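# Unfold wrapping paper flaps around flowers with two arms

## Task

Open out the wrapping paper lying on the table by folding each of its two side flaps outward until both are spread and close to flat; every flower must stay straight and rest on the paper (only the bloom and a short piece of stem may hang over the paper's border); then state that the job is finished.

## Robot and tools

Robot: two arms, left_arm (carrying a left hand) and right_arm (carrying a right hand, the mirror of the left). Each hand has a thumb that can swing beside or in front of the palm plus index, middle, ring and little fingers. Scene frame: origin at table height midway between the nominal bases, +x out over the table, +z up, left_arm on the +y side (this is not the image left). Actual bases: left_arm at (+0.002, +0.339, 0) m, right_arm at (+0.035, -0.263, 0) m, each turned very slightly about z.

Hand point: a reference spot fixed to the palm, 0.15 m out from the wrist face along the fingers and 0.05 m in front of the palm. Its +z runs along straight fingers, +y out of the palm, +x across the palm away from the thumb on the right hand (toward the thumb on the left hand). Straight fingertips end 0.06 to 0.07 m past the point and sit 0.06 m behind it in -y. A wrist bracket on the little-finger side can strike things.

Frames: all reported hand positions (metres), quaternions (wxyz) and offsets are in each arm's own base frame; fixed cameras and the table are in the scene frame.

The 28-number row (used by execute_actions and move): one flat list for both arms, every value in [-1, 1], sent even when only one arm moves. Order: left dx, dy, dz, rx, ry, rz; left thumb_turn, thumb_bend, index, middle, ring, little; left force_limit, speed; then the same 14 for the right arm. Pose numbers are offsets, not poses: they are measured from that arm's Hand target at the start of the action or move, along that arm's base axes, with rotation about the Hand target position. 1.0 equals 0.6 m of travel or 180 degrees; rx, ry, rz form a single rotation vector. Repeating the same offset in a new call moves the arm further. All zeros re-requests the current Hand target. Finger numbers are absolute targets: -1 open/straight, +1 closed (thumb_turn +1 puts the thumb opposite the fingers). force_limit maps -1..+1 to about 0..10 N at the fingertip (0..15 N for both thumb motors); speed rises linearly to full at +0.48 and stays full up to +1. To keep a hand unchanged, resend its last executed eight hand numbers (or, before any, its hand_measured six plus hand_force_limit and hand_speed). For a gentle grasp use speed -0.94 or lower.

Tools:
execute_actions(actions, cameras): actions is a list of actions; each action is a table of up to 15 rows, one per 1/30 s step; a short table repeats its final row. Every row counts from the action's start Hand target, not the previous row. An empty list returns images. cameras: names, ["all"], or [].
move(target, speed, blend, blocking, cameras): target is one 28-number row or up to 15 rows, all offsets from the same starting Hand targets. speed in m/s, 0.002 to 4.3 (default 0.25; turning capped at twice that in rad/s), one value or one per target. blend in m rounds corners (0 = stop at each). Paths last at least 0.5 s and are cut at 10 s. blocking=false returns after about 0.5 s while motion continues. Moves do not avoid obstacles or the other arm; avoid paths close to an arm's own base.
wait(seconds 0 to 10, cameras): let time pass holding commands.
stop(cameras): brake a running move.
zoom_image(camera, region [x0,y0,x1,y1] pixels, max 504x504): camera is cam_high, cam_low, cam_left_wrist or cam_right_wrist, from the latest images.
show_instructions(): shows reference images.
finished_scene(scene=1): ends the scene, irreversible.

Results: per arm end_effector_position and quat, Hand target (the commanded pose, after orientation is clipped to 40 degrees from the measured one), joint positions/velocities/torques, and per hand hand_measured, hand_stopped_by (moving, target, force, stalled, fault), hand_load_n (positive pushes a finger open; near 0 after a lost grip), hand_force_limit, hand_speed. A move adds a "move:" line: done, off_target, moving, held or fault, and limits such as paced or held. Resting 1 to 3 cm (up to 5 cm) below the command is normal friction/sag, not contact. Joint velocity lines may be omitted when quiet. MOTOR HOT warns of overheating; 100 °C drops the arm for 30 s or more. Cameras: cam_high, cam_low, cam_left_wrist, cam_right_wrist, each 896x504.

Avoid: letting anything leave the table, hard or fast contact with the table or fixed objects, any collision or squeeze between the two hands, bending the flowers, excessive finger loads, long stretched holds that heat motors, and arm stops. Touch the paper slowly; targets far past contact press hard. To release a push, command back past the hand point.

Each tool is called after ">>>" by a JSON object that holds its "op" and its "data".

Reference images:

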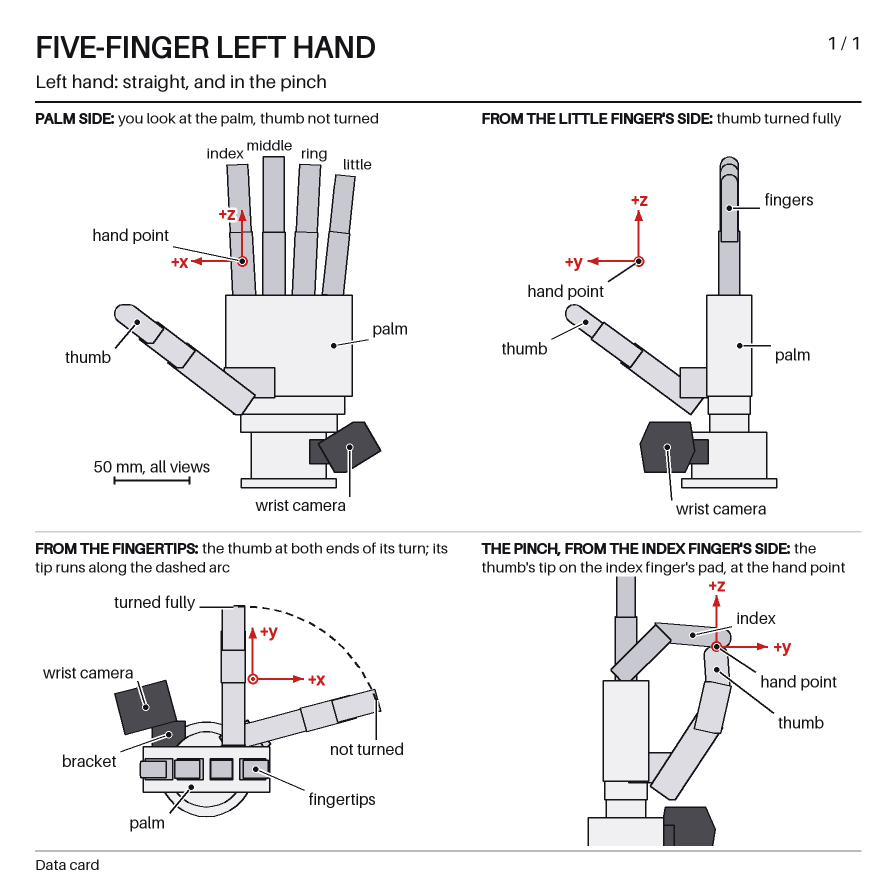

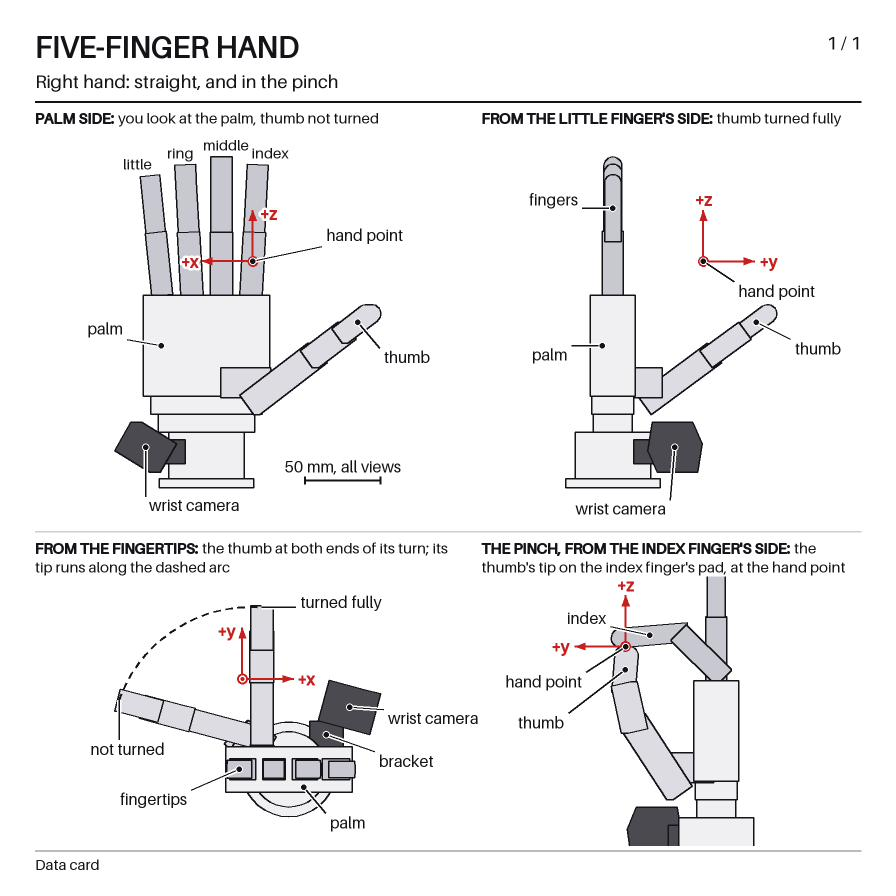

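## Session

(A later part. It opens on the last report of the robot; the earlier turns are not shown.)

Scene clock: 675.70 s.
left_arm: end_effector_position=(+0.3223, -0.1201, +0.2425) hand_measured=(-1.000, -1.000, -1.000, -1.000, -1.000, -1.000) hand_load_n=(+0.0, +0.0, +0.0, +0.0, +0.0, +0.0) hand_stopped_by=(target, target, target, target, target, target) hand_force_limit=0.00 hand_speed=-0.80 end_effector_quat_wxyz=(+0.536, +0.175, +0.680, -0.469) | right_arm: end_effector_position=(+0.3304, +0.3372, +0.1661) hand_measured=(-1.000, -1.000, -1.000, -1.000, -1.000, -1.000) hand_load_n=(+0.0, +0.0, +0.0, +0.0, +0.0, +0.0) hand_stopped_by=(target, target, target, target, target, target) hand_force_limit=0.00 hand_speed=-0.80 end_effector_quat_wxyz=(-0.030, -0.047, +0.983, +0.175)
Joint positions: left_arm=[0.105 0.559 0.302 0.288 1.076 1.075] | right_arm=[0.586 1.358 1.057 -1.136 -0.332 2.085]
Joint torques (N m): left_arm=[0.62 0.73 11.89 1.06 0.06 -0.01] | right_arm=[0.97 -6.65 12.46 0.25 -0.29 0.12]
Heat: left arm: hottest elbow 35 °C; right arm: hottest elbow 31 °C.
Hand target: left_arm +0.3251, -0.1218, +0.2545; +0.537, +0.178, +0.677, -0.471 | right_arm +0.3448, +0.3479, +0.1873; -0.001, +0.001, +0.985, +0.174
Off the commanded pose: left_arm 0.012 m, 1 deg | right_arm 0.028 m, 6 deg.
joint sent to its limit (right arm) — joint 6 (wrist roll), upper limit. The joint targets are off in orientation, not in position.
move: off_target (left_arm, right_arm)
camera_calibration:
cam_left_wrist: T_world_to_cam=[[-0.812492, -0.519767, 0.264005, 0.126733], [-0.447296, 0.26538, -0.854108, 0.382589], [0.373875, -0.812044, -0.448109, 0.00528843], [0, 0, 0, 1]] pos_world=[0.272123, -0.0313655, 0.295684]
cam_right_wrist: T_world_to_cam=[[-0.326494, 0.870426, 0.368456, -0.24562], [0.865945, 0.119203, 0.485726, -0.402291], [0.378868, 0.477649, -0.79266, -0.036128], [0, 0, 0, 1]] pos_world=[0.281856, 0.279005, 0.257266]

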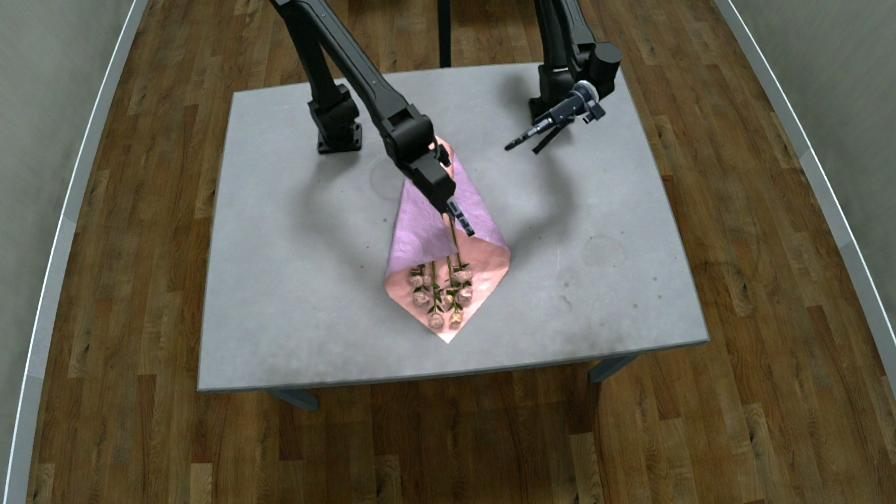

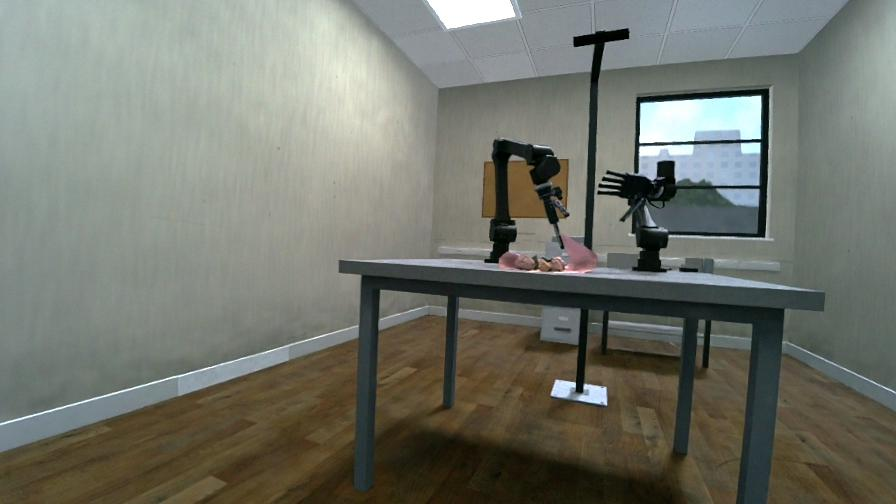

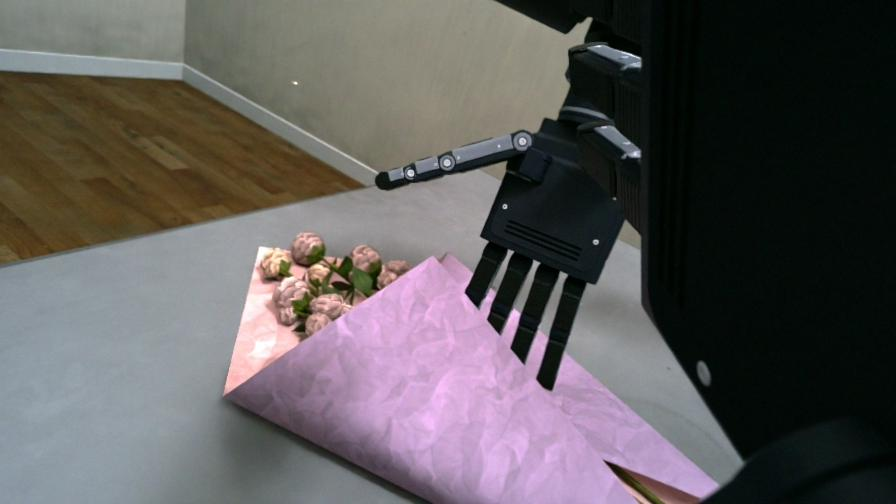

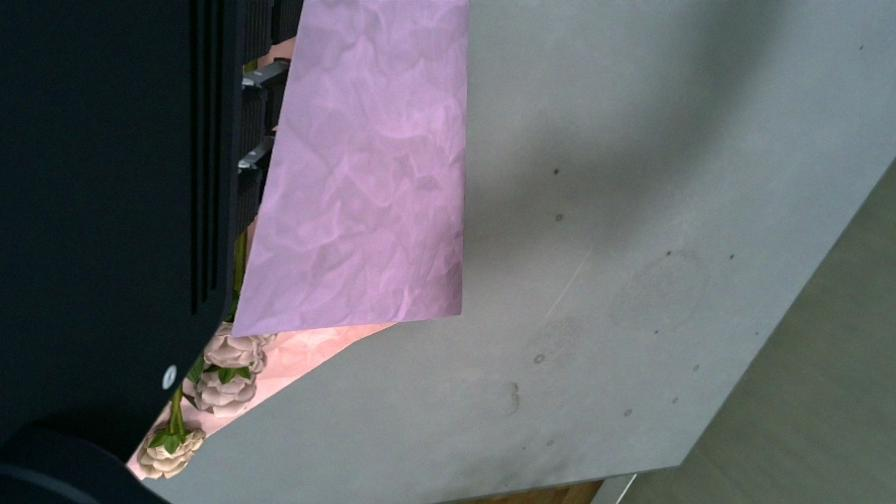

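>>> {"op": "move", "data": {"target": [[0, 0, 0, 0, 0, 0, -1, -1, -1, -1, -1, -1, 0, -0.8, 0.025, 0.103, 0.0, -0.1106, -0.0126, 0.0714, -1, -1, -1, -1, -1, -1, 0, -0.8], [0, 0, 0, 0, 0, 0, -1, -1, -1, -1, -1, -1, 0, -0.8, 0.025, 0.203, -0.025, -0.11, -0.0174, 0.0989, -1, -1, -1, -1, -1, -1, 0, -0.8]], "speed": 0.15, "blend": 0.02, "cameras": ["cam_left_wrist", "cam_right_wrist", "cam_low", "cam_high"]}}

>>> {"op": "zoom_image", "data": {"camera": "cam_low", "region": [450, 190, 650, 290]}}

>>> {"op": "zoom_image", "data": {"camera": "cam_high", "region": [370, 120, 540, 350]}}

Scene clock: 713.93 s.
left_arm: end_effector_position=(+0.3220, -0.1204, +0.2425) hand_measured=(-1.000, -1.000, -1.000, -1.000, -1.000, -1.000) hand_load_n=(+0.0, +0.0, +0.0, +0.0, +0.0, +0.0) hand_stopped_by=(target, target, target, target, target, target) hand_force_limit=0.00 hand_speed=-0.80 end_effector_quat_wxyz=(+0.535, +0.176, +0.679, -0.470) | right_arm: end_effector_position=(+0.3479, +0.4563, +0.1474) hand_measured=(-1.000, -1.000, -1.000, -1.000, -1.000, -1.000) hand_load_n=(+0.0, +0.0, +0.0, +0.0, +0.0, +0.0) hand_stopped_by=(target, target, target, target, target, target) hand_force_limit=0.00 hand_speed=-0.80 end_effector_quat_wxyz=(-0.021, -0.168, +0.985, -0.012)
Joint positions: left_arm=[0.105 0.559 0.302 0.288 1.078 1.075] | right_arm=[0.852 1.745 1.55 -1.424 -0.008 2.085]
Joint torques (N m): left_arm=[0.62 0.73 11.86 1.06 -0.03 -0.01] | right_arm=[0.97 -12.1 12.68 -0.06 -0.06 0.11]
Heat: left arm: hottest elbow 35 °C; right arm: hottest elbow 33 °C.
Hand target: left_arm +0.3251, -0.1217, +0.2545; +0.537, +0.178, +0.677, -0.471 | right_arm +0.3598, +0.4697, +0.1722; -0.001, -0.155, +0.988, +0.000
Off the commanded pose: left_arm 0.012 m, 0 deg | right_arm 0.031 m, 3 deg.
joint sent to its limit (right arm) — joint 6 (wrist roll), upper limit. The joint targets still meet the commanded pose.
move: off_target (left_arm, right_arm)
camera_calibration:
cam_left_wrist: T_world_to_cam=[[-0.813685, -0.5179, 0.264001, 0.126934], [-0.446694, 0.266434, -0.854094, 0.382463], [0.371997, -0.812891, -0.448137, 0.00565604], [0, 0, 0, 1]] pos_world=[0.272024, -0.0315646, 0.295684]
cam_right_wrist: T_world_to_cam=[[-0.557412, 0.830019, 0.0189824, -0.186416], [0.751668, 0.494822, 0.436059, -0.546818], [0.352544, 0.257333, -0.899718, 0.0110642], [0, 0, 0, 1]] pos_world=[0.303214, 0.422459, 0.251938]

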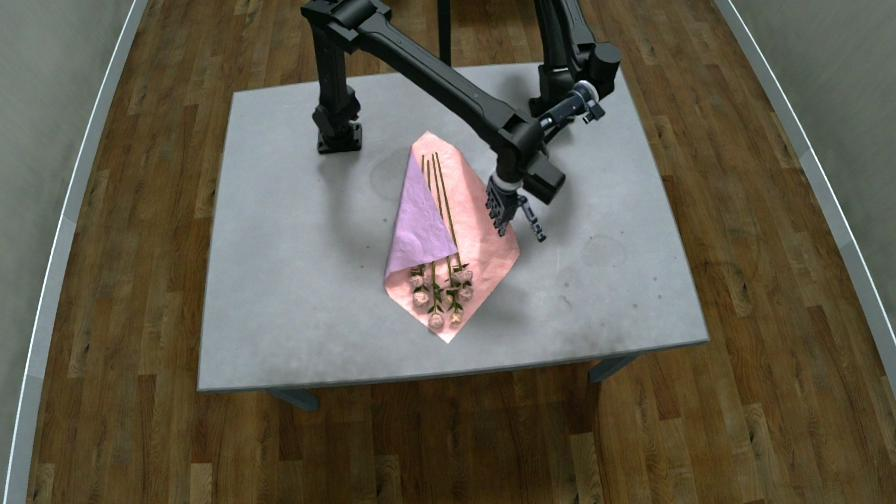

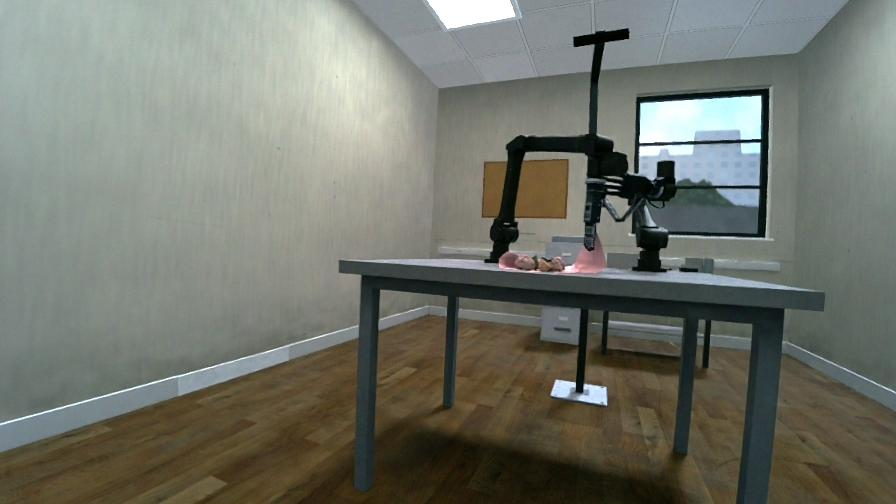

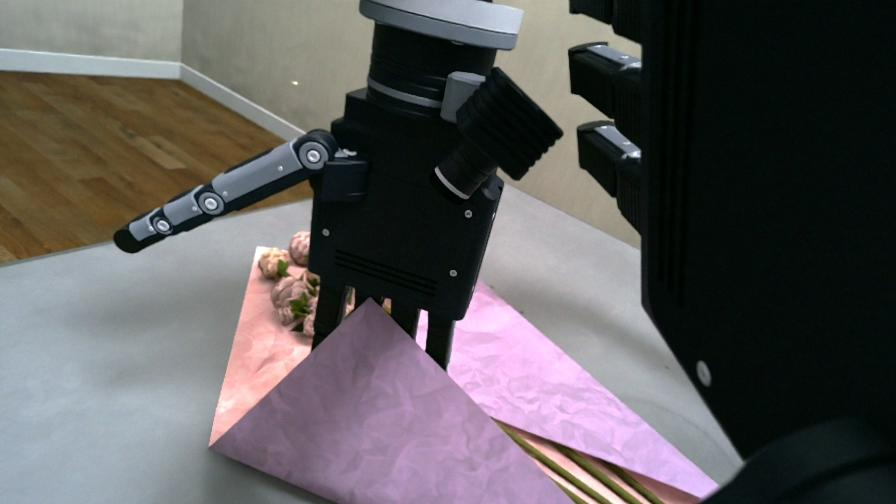

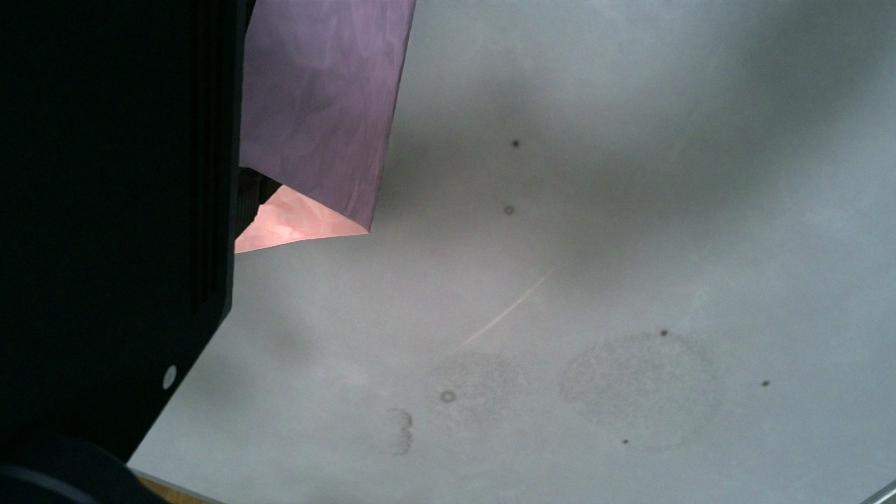

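Scaled by 2.520.

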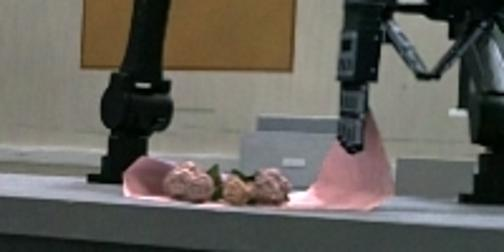

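Scaled by 2.191.

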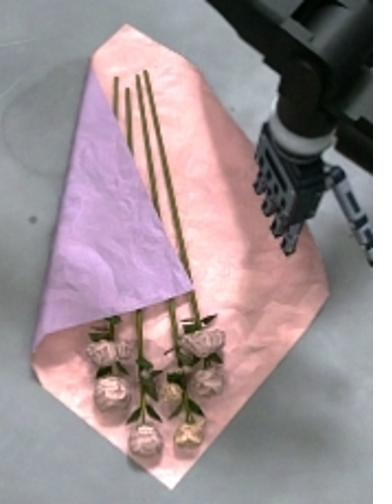

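>>> {"op": "move", "data": {"target": [0, 0, 0, 0, 0, 0, -1, -1, -1, -1, -1, -1, 0, -0.8, -0.025, -0.2, 0.025, 0.11, 0.0174, -0.0989, -1, -1, -1, -1, -1, -1, 0, -0.8], "speed": 0.15, "cameras": ["cam_left_wrist", "cam_low", "cam_high"]}}

Scene clock: 794.70 s.
left_arm: end_effector_position=(+0.3215, -0.1214, +0.2440) hand_measured=(-1.000, -1.000, -1.000, -1.000, -1.000, -1.000) hand_load_n=(+0.0, +0.0, +0.5, +0.0, +0.0, +0.0) hand_stopped_by=(target, target, target, target, target, target) hand_force_limit=0.00 hand_speed=-0.80 end_effector_quat_wxyz=(+0.535, +0.178, +0.678, -0.471) | right_arm: end_effector_position=(+0.3440, +0.3494, +0.1851) hand_measured=(-1.000, -1.000, -1.000, -1.000, -1.000, -1.000) hand_load_n=(+0.0, +0.0, +0.0, +0.0, +0.0, +0.0) hand_stopped_by=(target, target, target, target, target, target) hand_force_limit=0.00 hand_speed=-0.80 end_effector_quat_wxyz=(-0.020, -0.049, +0.983, +0.176)
Joint positions: left_arm=[0.103 0.558 0.304 0.288 1.081 1.074] | right_arm=[0.596 1.381 1.129 -1.164 -0.323 2.091]
Joint torques (N m): left_arm=[0.73 0.79 11.71 1.06 -0.14 0.01] | right_arm=[0.67 -8.12 7.39 1.17 -0.55 0.06]
Heat: left arm: hottest elbow 36 °C; right arm: hottest elbow 34 °C.
Hand target: left_arm +0.3251, -0.1218, +0.2545; +0.537, +0.179, +0.677, -0.471 | right_arm +0.3447, +0.3498, +0.1873; -0.001, +0.001, +0.985, +0.174
Off the commanded pose: left_arm 0.011 m, 0 deg | right_arm 0.002 m, 6 deg.
joint sent to its limit (right arm) — joint 6 (wrist roll), upper limit. The joint targets are off in orientation, not in position.
move: off_target (left_arm, right_arm)
camera_calibration:
cam_left_wrist: T_world_to_cam=[[-0.816756, -0.513811, 0.262502, 0.127513], [-0.443674, 0.268431, -0.855043, 0.383268], [0.368867, -0.814827, -0.447208, 0.00613701], [0, 0, 0, 1]] pos_world=[0.271929, -0.032363, 0.296983]
Images, in order (width x height): cam_high 896x504, cam_low 896x504, cam_left_wrist 896x504.

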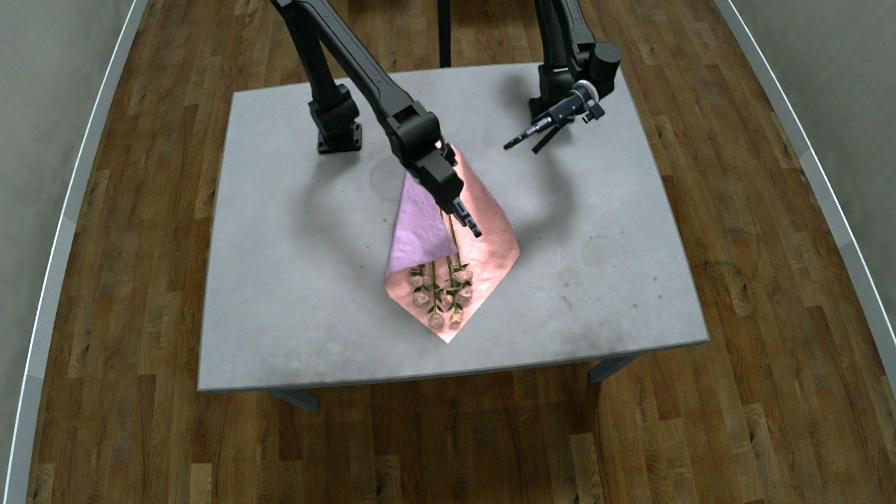

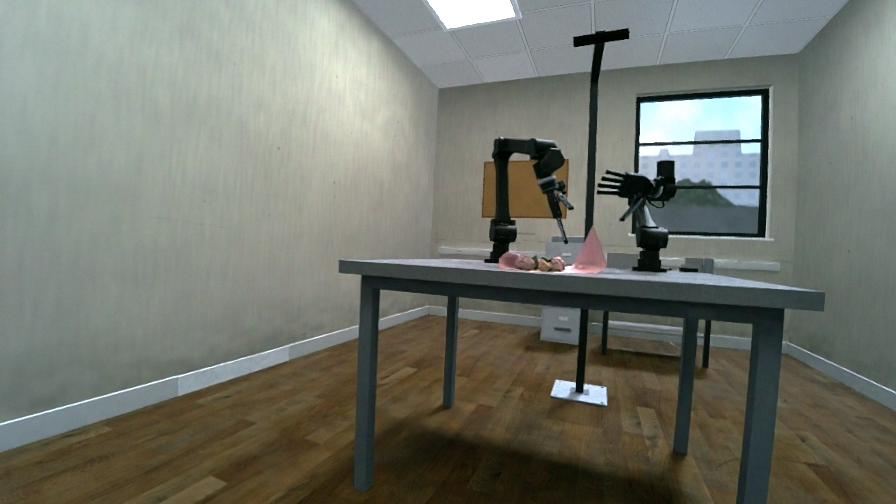

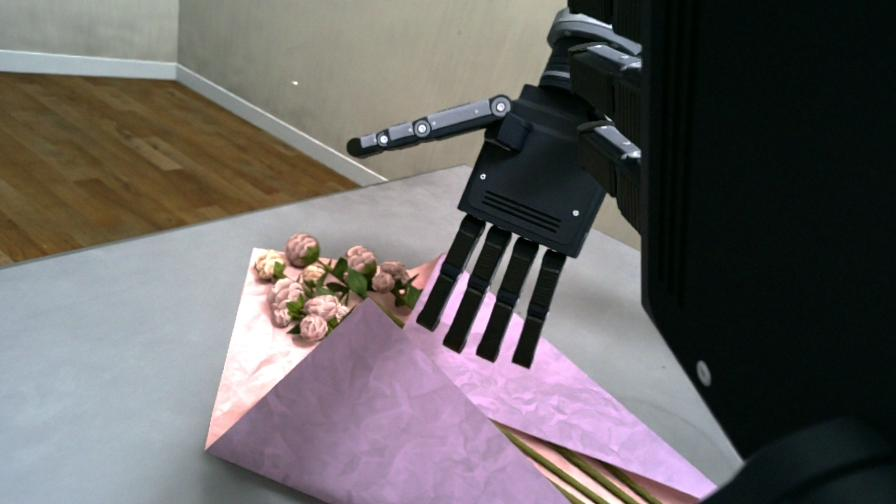

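>>> {"op": "move", "data": {"target": [0.192, 0.42, 0.06, 0, 0, 0.344, -1, -1, -1, -1, -1, -1, 0, -0.8, 0, 0, 0, 0, 0, 0, -1, -1, -1, -1, -1, -1, 0, -0.8], "speed": 0.3, "cameras": ["all"]}}

>>> {"op": "zoom_image", "data": {"camera": "cam_low", "region": [450, 190, 650, 290]}}

>>> {"op": "zoom_image", "data": {"camera": "cam_high", "region": [370, 120, 540, 350]}}

Scene clock: 818.17 s.
left_arm: end_effector_position=(+0.4283, +0.1229, +0.2559) hand_measured=(-1.000, -1.000, -1.000, -1.000, -1.000, -1.000) hand_load_n=(+0.0, +0.0, +0.0, +0.0, +0.0, +0.0) hand_stopped_by=(target, target, target, target, target, target) hand_force_limit=0.00 hand_speed=-0.80 end_effector_quat_wxyz=(+0.679, -0.205, +0.693, -0.133) | right_arm: end_effector_position=(+0.3440, +0.3494, +0.1851) hand_measured=(-1.000, -1.000, -1.000, -1.000, -1.000, -1.000) hand_load_n=(+0.0, +0.0, +0.0, +0.0, +0.0, +0.0) hand_stopped_by=(target, target, target, target, target, target) hand_force_limit=0.00 hand_speed=-0.80 end_effector_quat_wxyz=(-0.020, -0.049, +0.983, +0.176)
Joint positions: left_arm=[0.269 0.836 0.477 0.316 0.175 1.098] | right_arm=[0.596 1.381 1.129 -1.164 -0.323 2.091]
Joint torques (N m): left_arm=[1.44 -2.73 13.81 2.82 -0.11 0.14] | right_arm=[0.56 -8.29 7.39 1.11 -0.56 0.07]
Heat: left arm: hottest elbow 35 °C; right arm: hottest elbow 33 °C.
Hand target: left_arm +0.4402, +0.1303, +0.2904; +0.703, -0.195, +0.672, -0.128 | right_arm +0.3447, +0.3498, +0.1873; -0.001, +0.001, +0.985, +0.174
Off the commanded pose: left_arm 0.037 m, 4 deg | right_arm 0.002 m, 6 deg.
joint sent to its limit (right arm) — joint 6 (wrist roll), upper limit. The joint targets are off in orientation, not in position.
move: off_target (left_arm, right_arm)
camera_calibration:
cam_left_wrist: T_world_to_cam=[[0.076355, -0.957487, 0.278187, 0.00510683], [-0.496556, -0.278458, -0.822127, 0.456681], [0.86464, -0.0753619, -0.496707, -0.119389], [0, 0, 0, 1]] pos_world=[0.329606, 0.123059, 0.314728]
cam_right_wrist: T_world_to_cam=[[-0.335605, 0.868453, 0.364908, -0.2543], [0.855993, 0.119438, 0.503002, -0.424596], [0.39325, 0.481169, -0.783474, -0.0399805], [0, 0, 0, 1]] pos_world=[0.293829, 0.290798, 0.275045]

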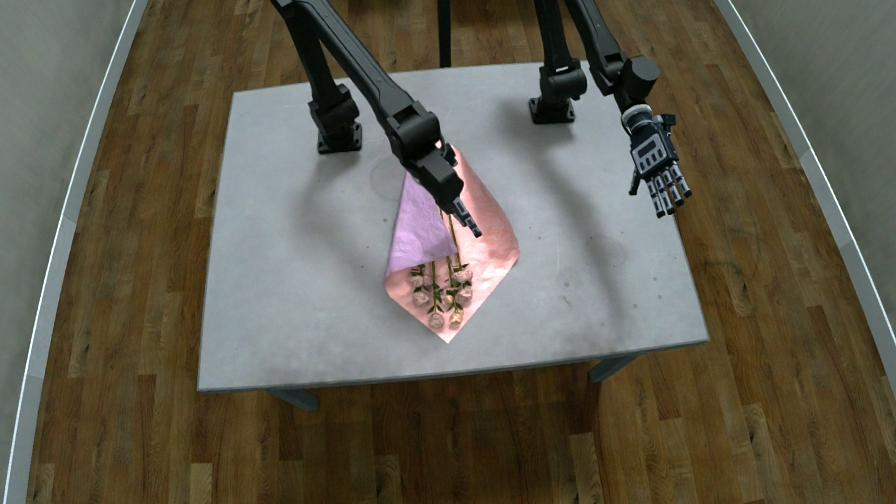

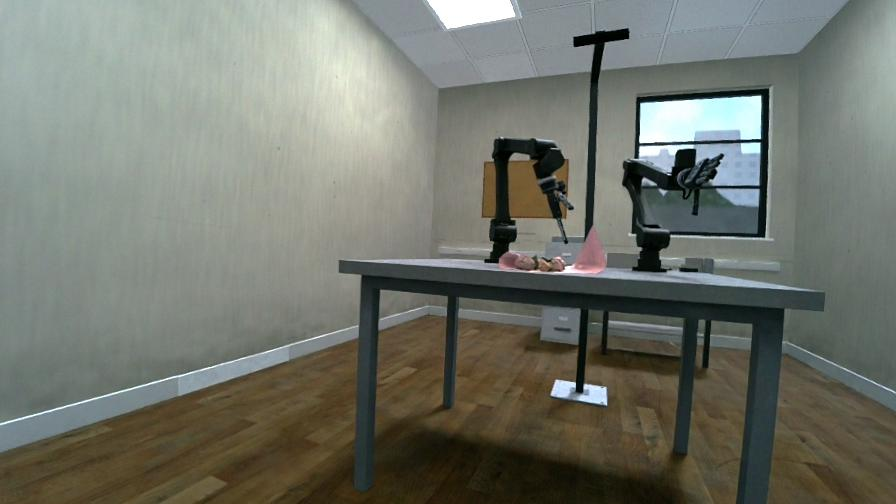

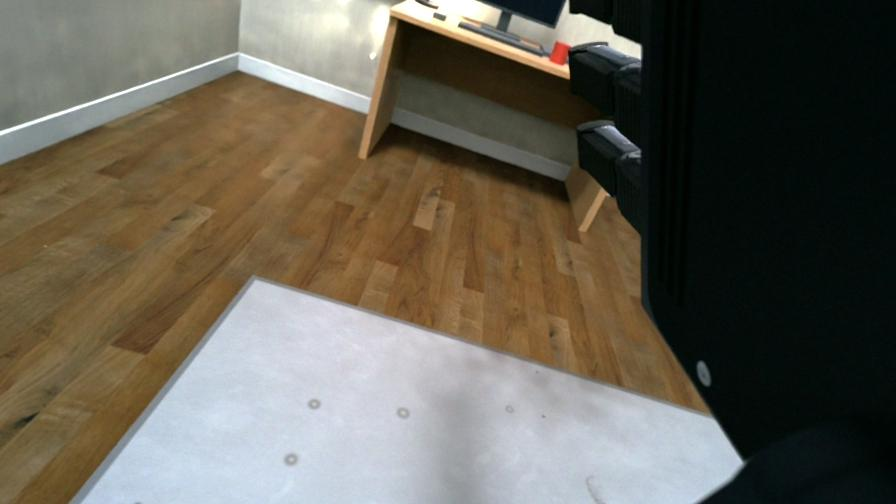

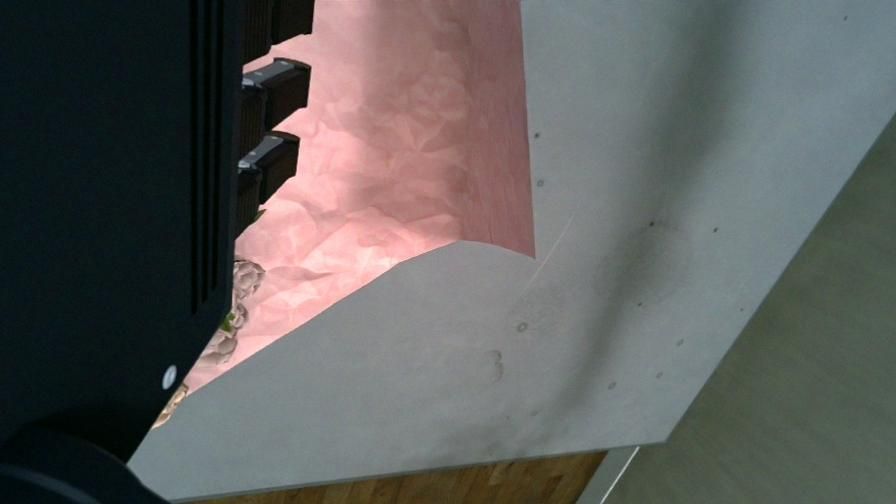

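Scaled by 2.520.

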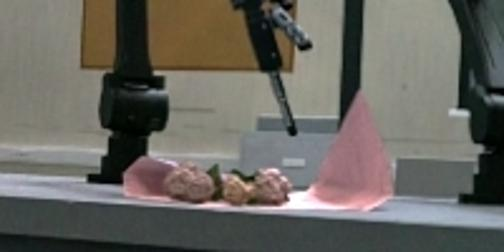

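Scaled by 2.191.

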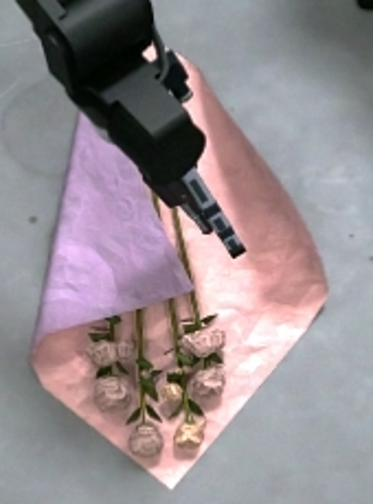

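>>> {"op": "move", "data": {"target": [[0, 0, 0, 0, 0, 0, -1, -1, -1, -1, -1, -1, 0, -0.8, 0, 0.084, 0.0, -0.1106, -0.0126, 0.0714, -1, -1, -1, -1, -1, -1, 0, -0.8], [0, 0, 0, 0, 0, 0, -1, -1, -1, -1, -1, -1, 0, -0.8, -0.058, 0.30, -0.045, -0.1089, -0.0272, 0.154, -1, -1, -1, -1, -1, -1, 0, -0.8]], "speed": 0.15, "blend": 0.03, "cameras": ["cam_right_wrist", "cam_low", "cam_high"]}}

>>> {"op": "zoom_image", "data": {"camera": "cam_low", "region": [450, 190, 650, 290]}}

>>> {"op": "zoom_image", "data": {"camera": "cam_high", "region": [370, 120, 570, 350]}}

Scene clock: 843.37 s.
left_arm: end_effector_position=(+0.4283, +0.1230, +0.2560) hand_measured=(-1.000, -1.000, -1.000, -1.000, -1.000, -1.000) hand_load_n=(+0.0, +0.0, +0.0, +0.0, +0.0, -0.5) hand_stopped_by=(target, target, target, target, target, target) hand_force_limit=0.00 hand_speed=-0.80 end_effector_quat_wxyz=(+0.679, -0.205, +0.693, -0.133) | right_arm: end_effector_position=(+0.3000, +0.5157, +0.1371) hand_measured=(-1.000, -1.000, -1.000, -1.000, -1.000, -1.000) hand_load_n=(+0.0, +0.0, +0.0, +0.0, +0.0, +0.5) hand_stopped_by=(target, target, target, target, target, target) hand_force_limit=0.00 hand_speed=-0.80 end_effector_quat_wxyz=(-0.018, -0.235, +0.972, -0.014)
Joint positions: left_arm=[0.269 0.836 0.477 0.316 0.175 1.098] | right_arm=[0.98 1.809 1.611 -1.419 -0.003 2.076]
Joint torques (N m): left_arm=[1.44 -2.73 13.81 2.82 -0.11 0.13] | right_arm=[0.67 -12.57 12.64 -0.09 0.02 -0.1]
Heat: left arm: hottest elbow 35 °C; right arm: hottest elbow 32 °C.
Hand target: left_arm +0.4402, +0.1303, +0.2905; +0.703, -0.195, +0.672, -0.128 | right_arm +0.3101, +0.5297, +0.1604; +0.000, -0.241, +0.971, +0.000
Off the commanded pose: left_arm 0.037 m, 4 deg | right_arm 0.029 m, 3 deg.
move: off_target (left_arm, right_arm)
camera_calibration:
cam_right_wrist: T_world_to_cam=[[-0.665513, 0.746232, 0.0152056, -0.186016], [0.674908, 0.592954, 0.439209, -0.563826], [0.318735, 0.302561, -0.898256, -0.010053], [0, 0, 0, 1]] pos_world=[0.259939, 0.476175, 0.241436]
Images, in order (width x height): cam_high 896x504, cam_low 896x504, cam_right_wrist 896x504.

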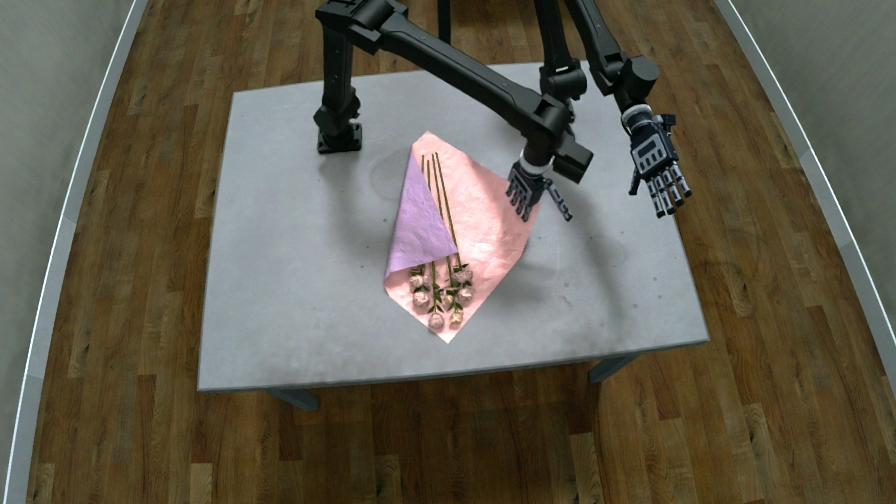

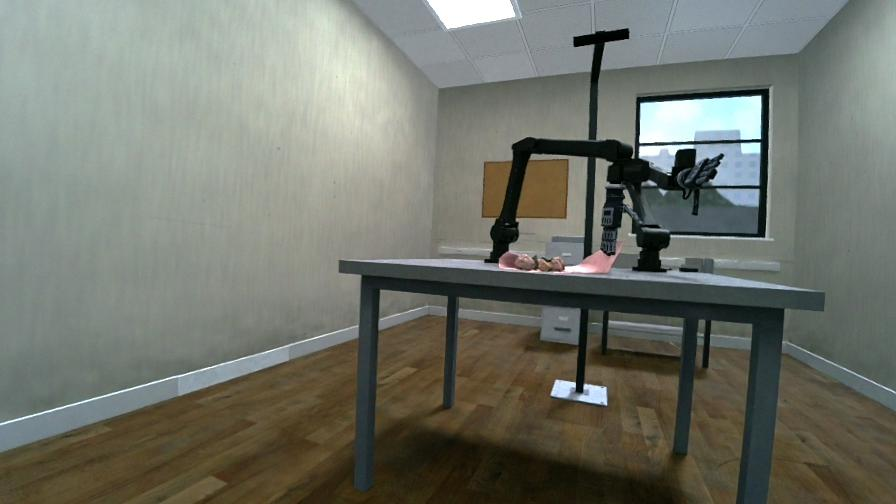

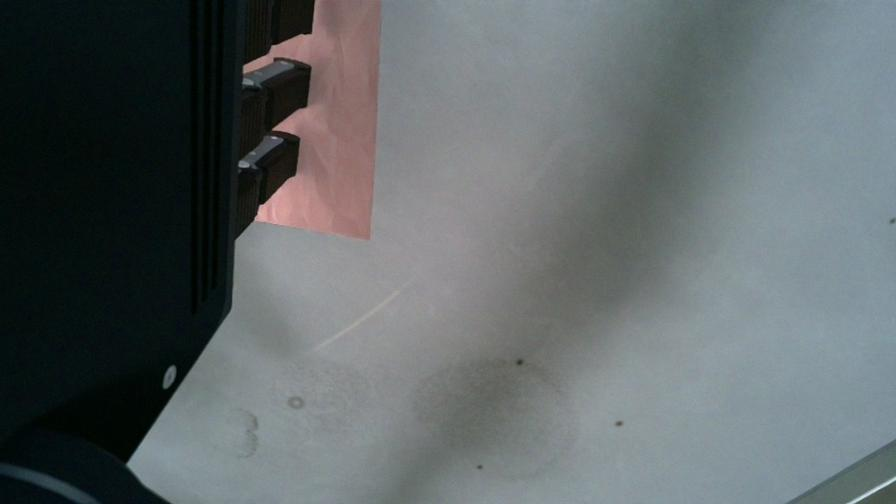

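Scaled by 2.520.

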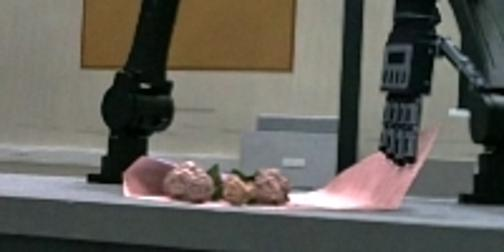

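Scaled by 2.191.

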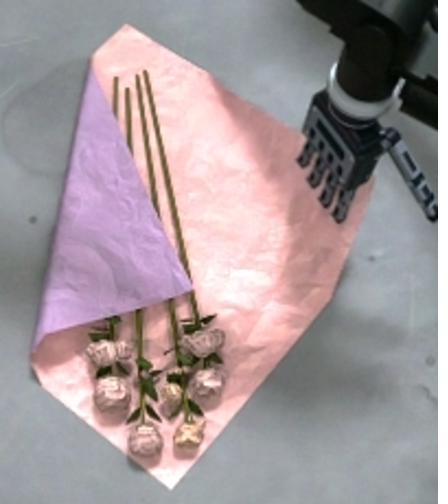

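>>> {"op": "move", "data": {"target": [[0, 0, 0, 0, 0, 0, -1, -1, -1, -1, -1, -1, 0, -0.8, 0, 0.075, -0.055, 0, 0, 0, -1, -1, -1, -1, -1, -1, 0, -0.8], [0, 0, 0, 0, 0, 0, -1, -1, -1, -1, -1, -1, 0, -0.8, 0, 0.09, -0.088, 0, 0, 0, -1, -1, -1, -1, -1, -1, 0, -0.8]], "speed": 0.12, "blend": 0.01, "cameras": ["cam_right_wrist", "cam_low", "cam_high"]}}

>>> {"op": "zoom_image", "data": {"camera": "cam_low", "region": [450, 190, 650, 290]}}

>>> {"op": "zoom_image", "data": {"camera": "cam_high", "region": [370, 120, 570, 350]}}

Scene clock: 864.90 s.
left_arm: end_effector_position=(+0.4283, +0.1230, +0.2560) hand_measured=(-1.000, -1.000, -1.000, -1.000, -1.000, -1.000) hand_load_n=(+0.0, +0.0, -0.5, +0.0, +0.0, -0.5) hand_stopped_by=(target, target, target, target, target, target) hand_force_limit=0.00 hand_speed=-0.80 end_effector_quat_wxyz=(+0.679, -0.205, +0.693, -0.133) | right_arm: end_effector_position=(+0.2995, +0.5614, +0.0846) hand_measured=(-1.000, -1.000, -1.000, -1.000, -1.000, -1.000) hand_load_n=(+0.0, +0.0, +0.0, +0.0, +0.0, +0.0) hand_stopped_by=(target, target, target, target, target, target) hand_force_limit=0.00 hand_speed=-0.80 end_effector_quat_wxyz=(-0.025, -0.251, +0.967, -0.022)
Joint positions: left_arm=[0.269 0.836 0.477 0.316 0.175 1.098] | right_arm=[1.022 1.958 1.694 -1.372 -0.003 2.085]
Joint torques (N m): left_arm=[1.44 -2.73 13.81 2.82 -0.11 0.13] | right_arm=[0.91 -14.1 12.16 0.65 -0.19 0.13]
Heat: left arm: hottest elbow 36 °C; right arm: hottest elbow 34 °C.
Hand target: left_arm +0.4402, +0.1303, +0.2905; +0.703, -0.195, +0.672, -0.128 | right_arm +0.3100, +0.5836, +0.1074; -0.001, -0.241, +0.971, +0.000
Off the commanded pose: left_arm 0.037 m, 4 deg | right_arm 0.034 m, 4 deg.
joint sent to its limit (right arm) — joint 6 (wrist roll), upper limit. The joint targets still meet the commanded pose.
move: off_target (left_arm, right_arm)
camera_calibration:
cam_right_wrist: T_world_to_cam=[[-0.689511, 0.724209, 0.00978625, -0.19967], [0.659341, 0.622045, 0.422291, -0.577778], [0.299739, 0.297627, -0.906407, -0.0617674], [0, 0, 0, 1]] pos_world=[0.261792, 0.52239, 0.189958]
Images, in order (width x height): cam_high 896x504, cam_low 896x504, cam_right_wrist 896x504.

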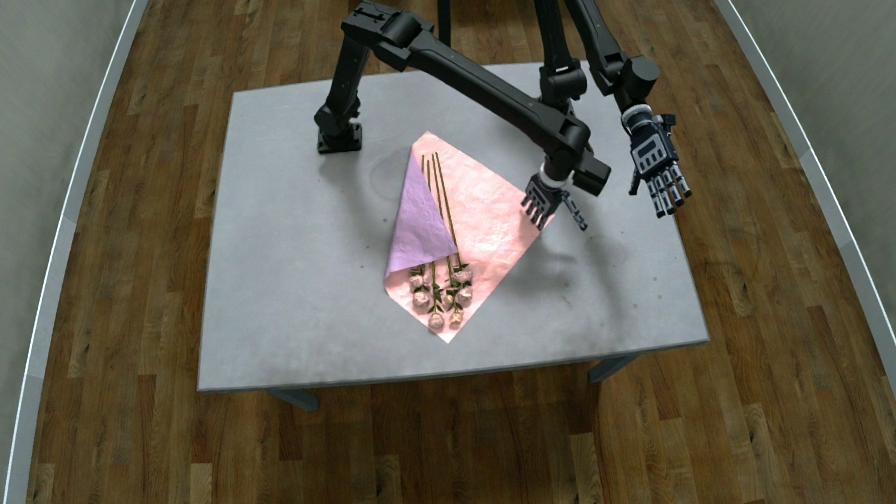

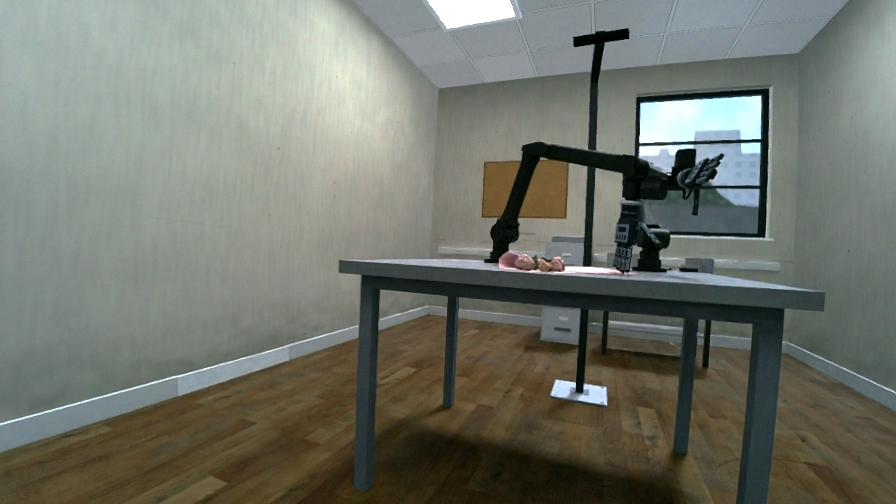

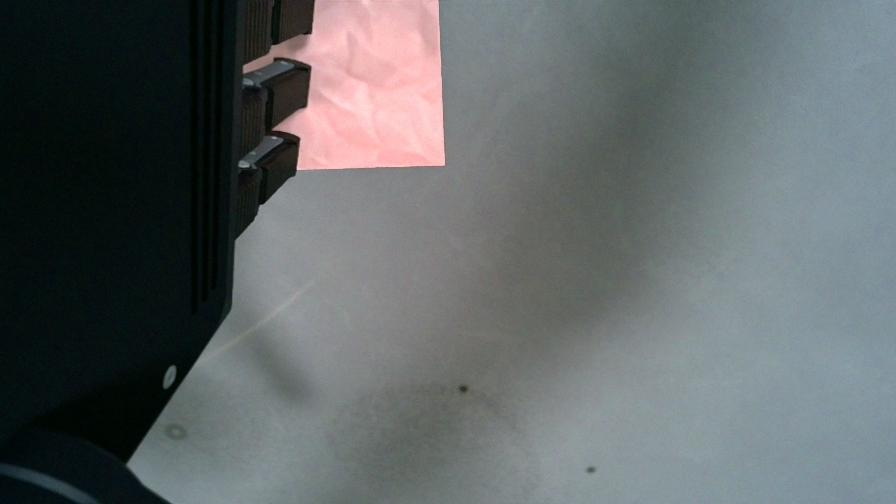

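Scaled by 2.520.

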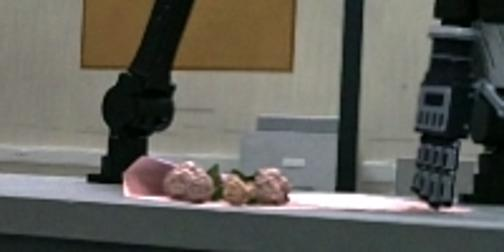

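Scaled by 2.191.

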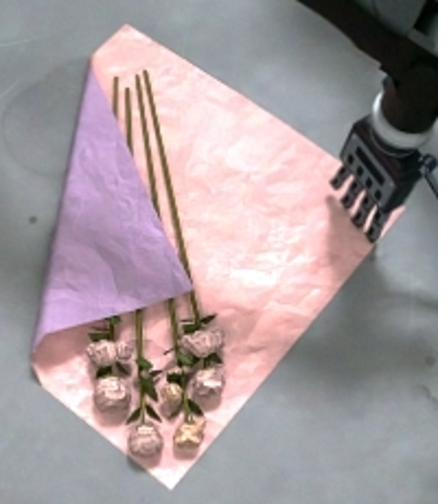

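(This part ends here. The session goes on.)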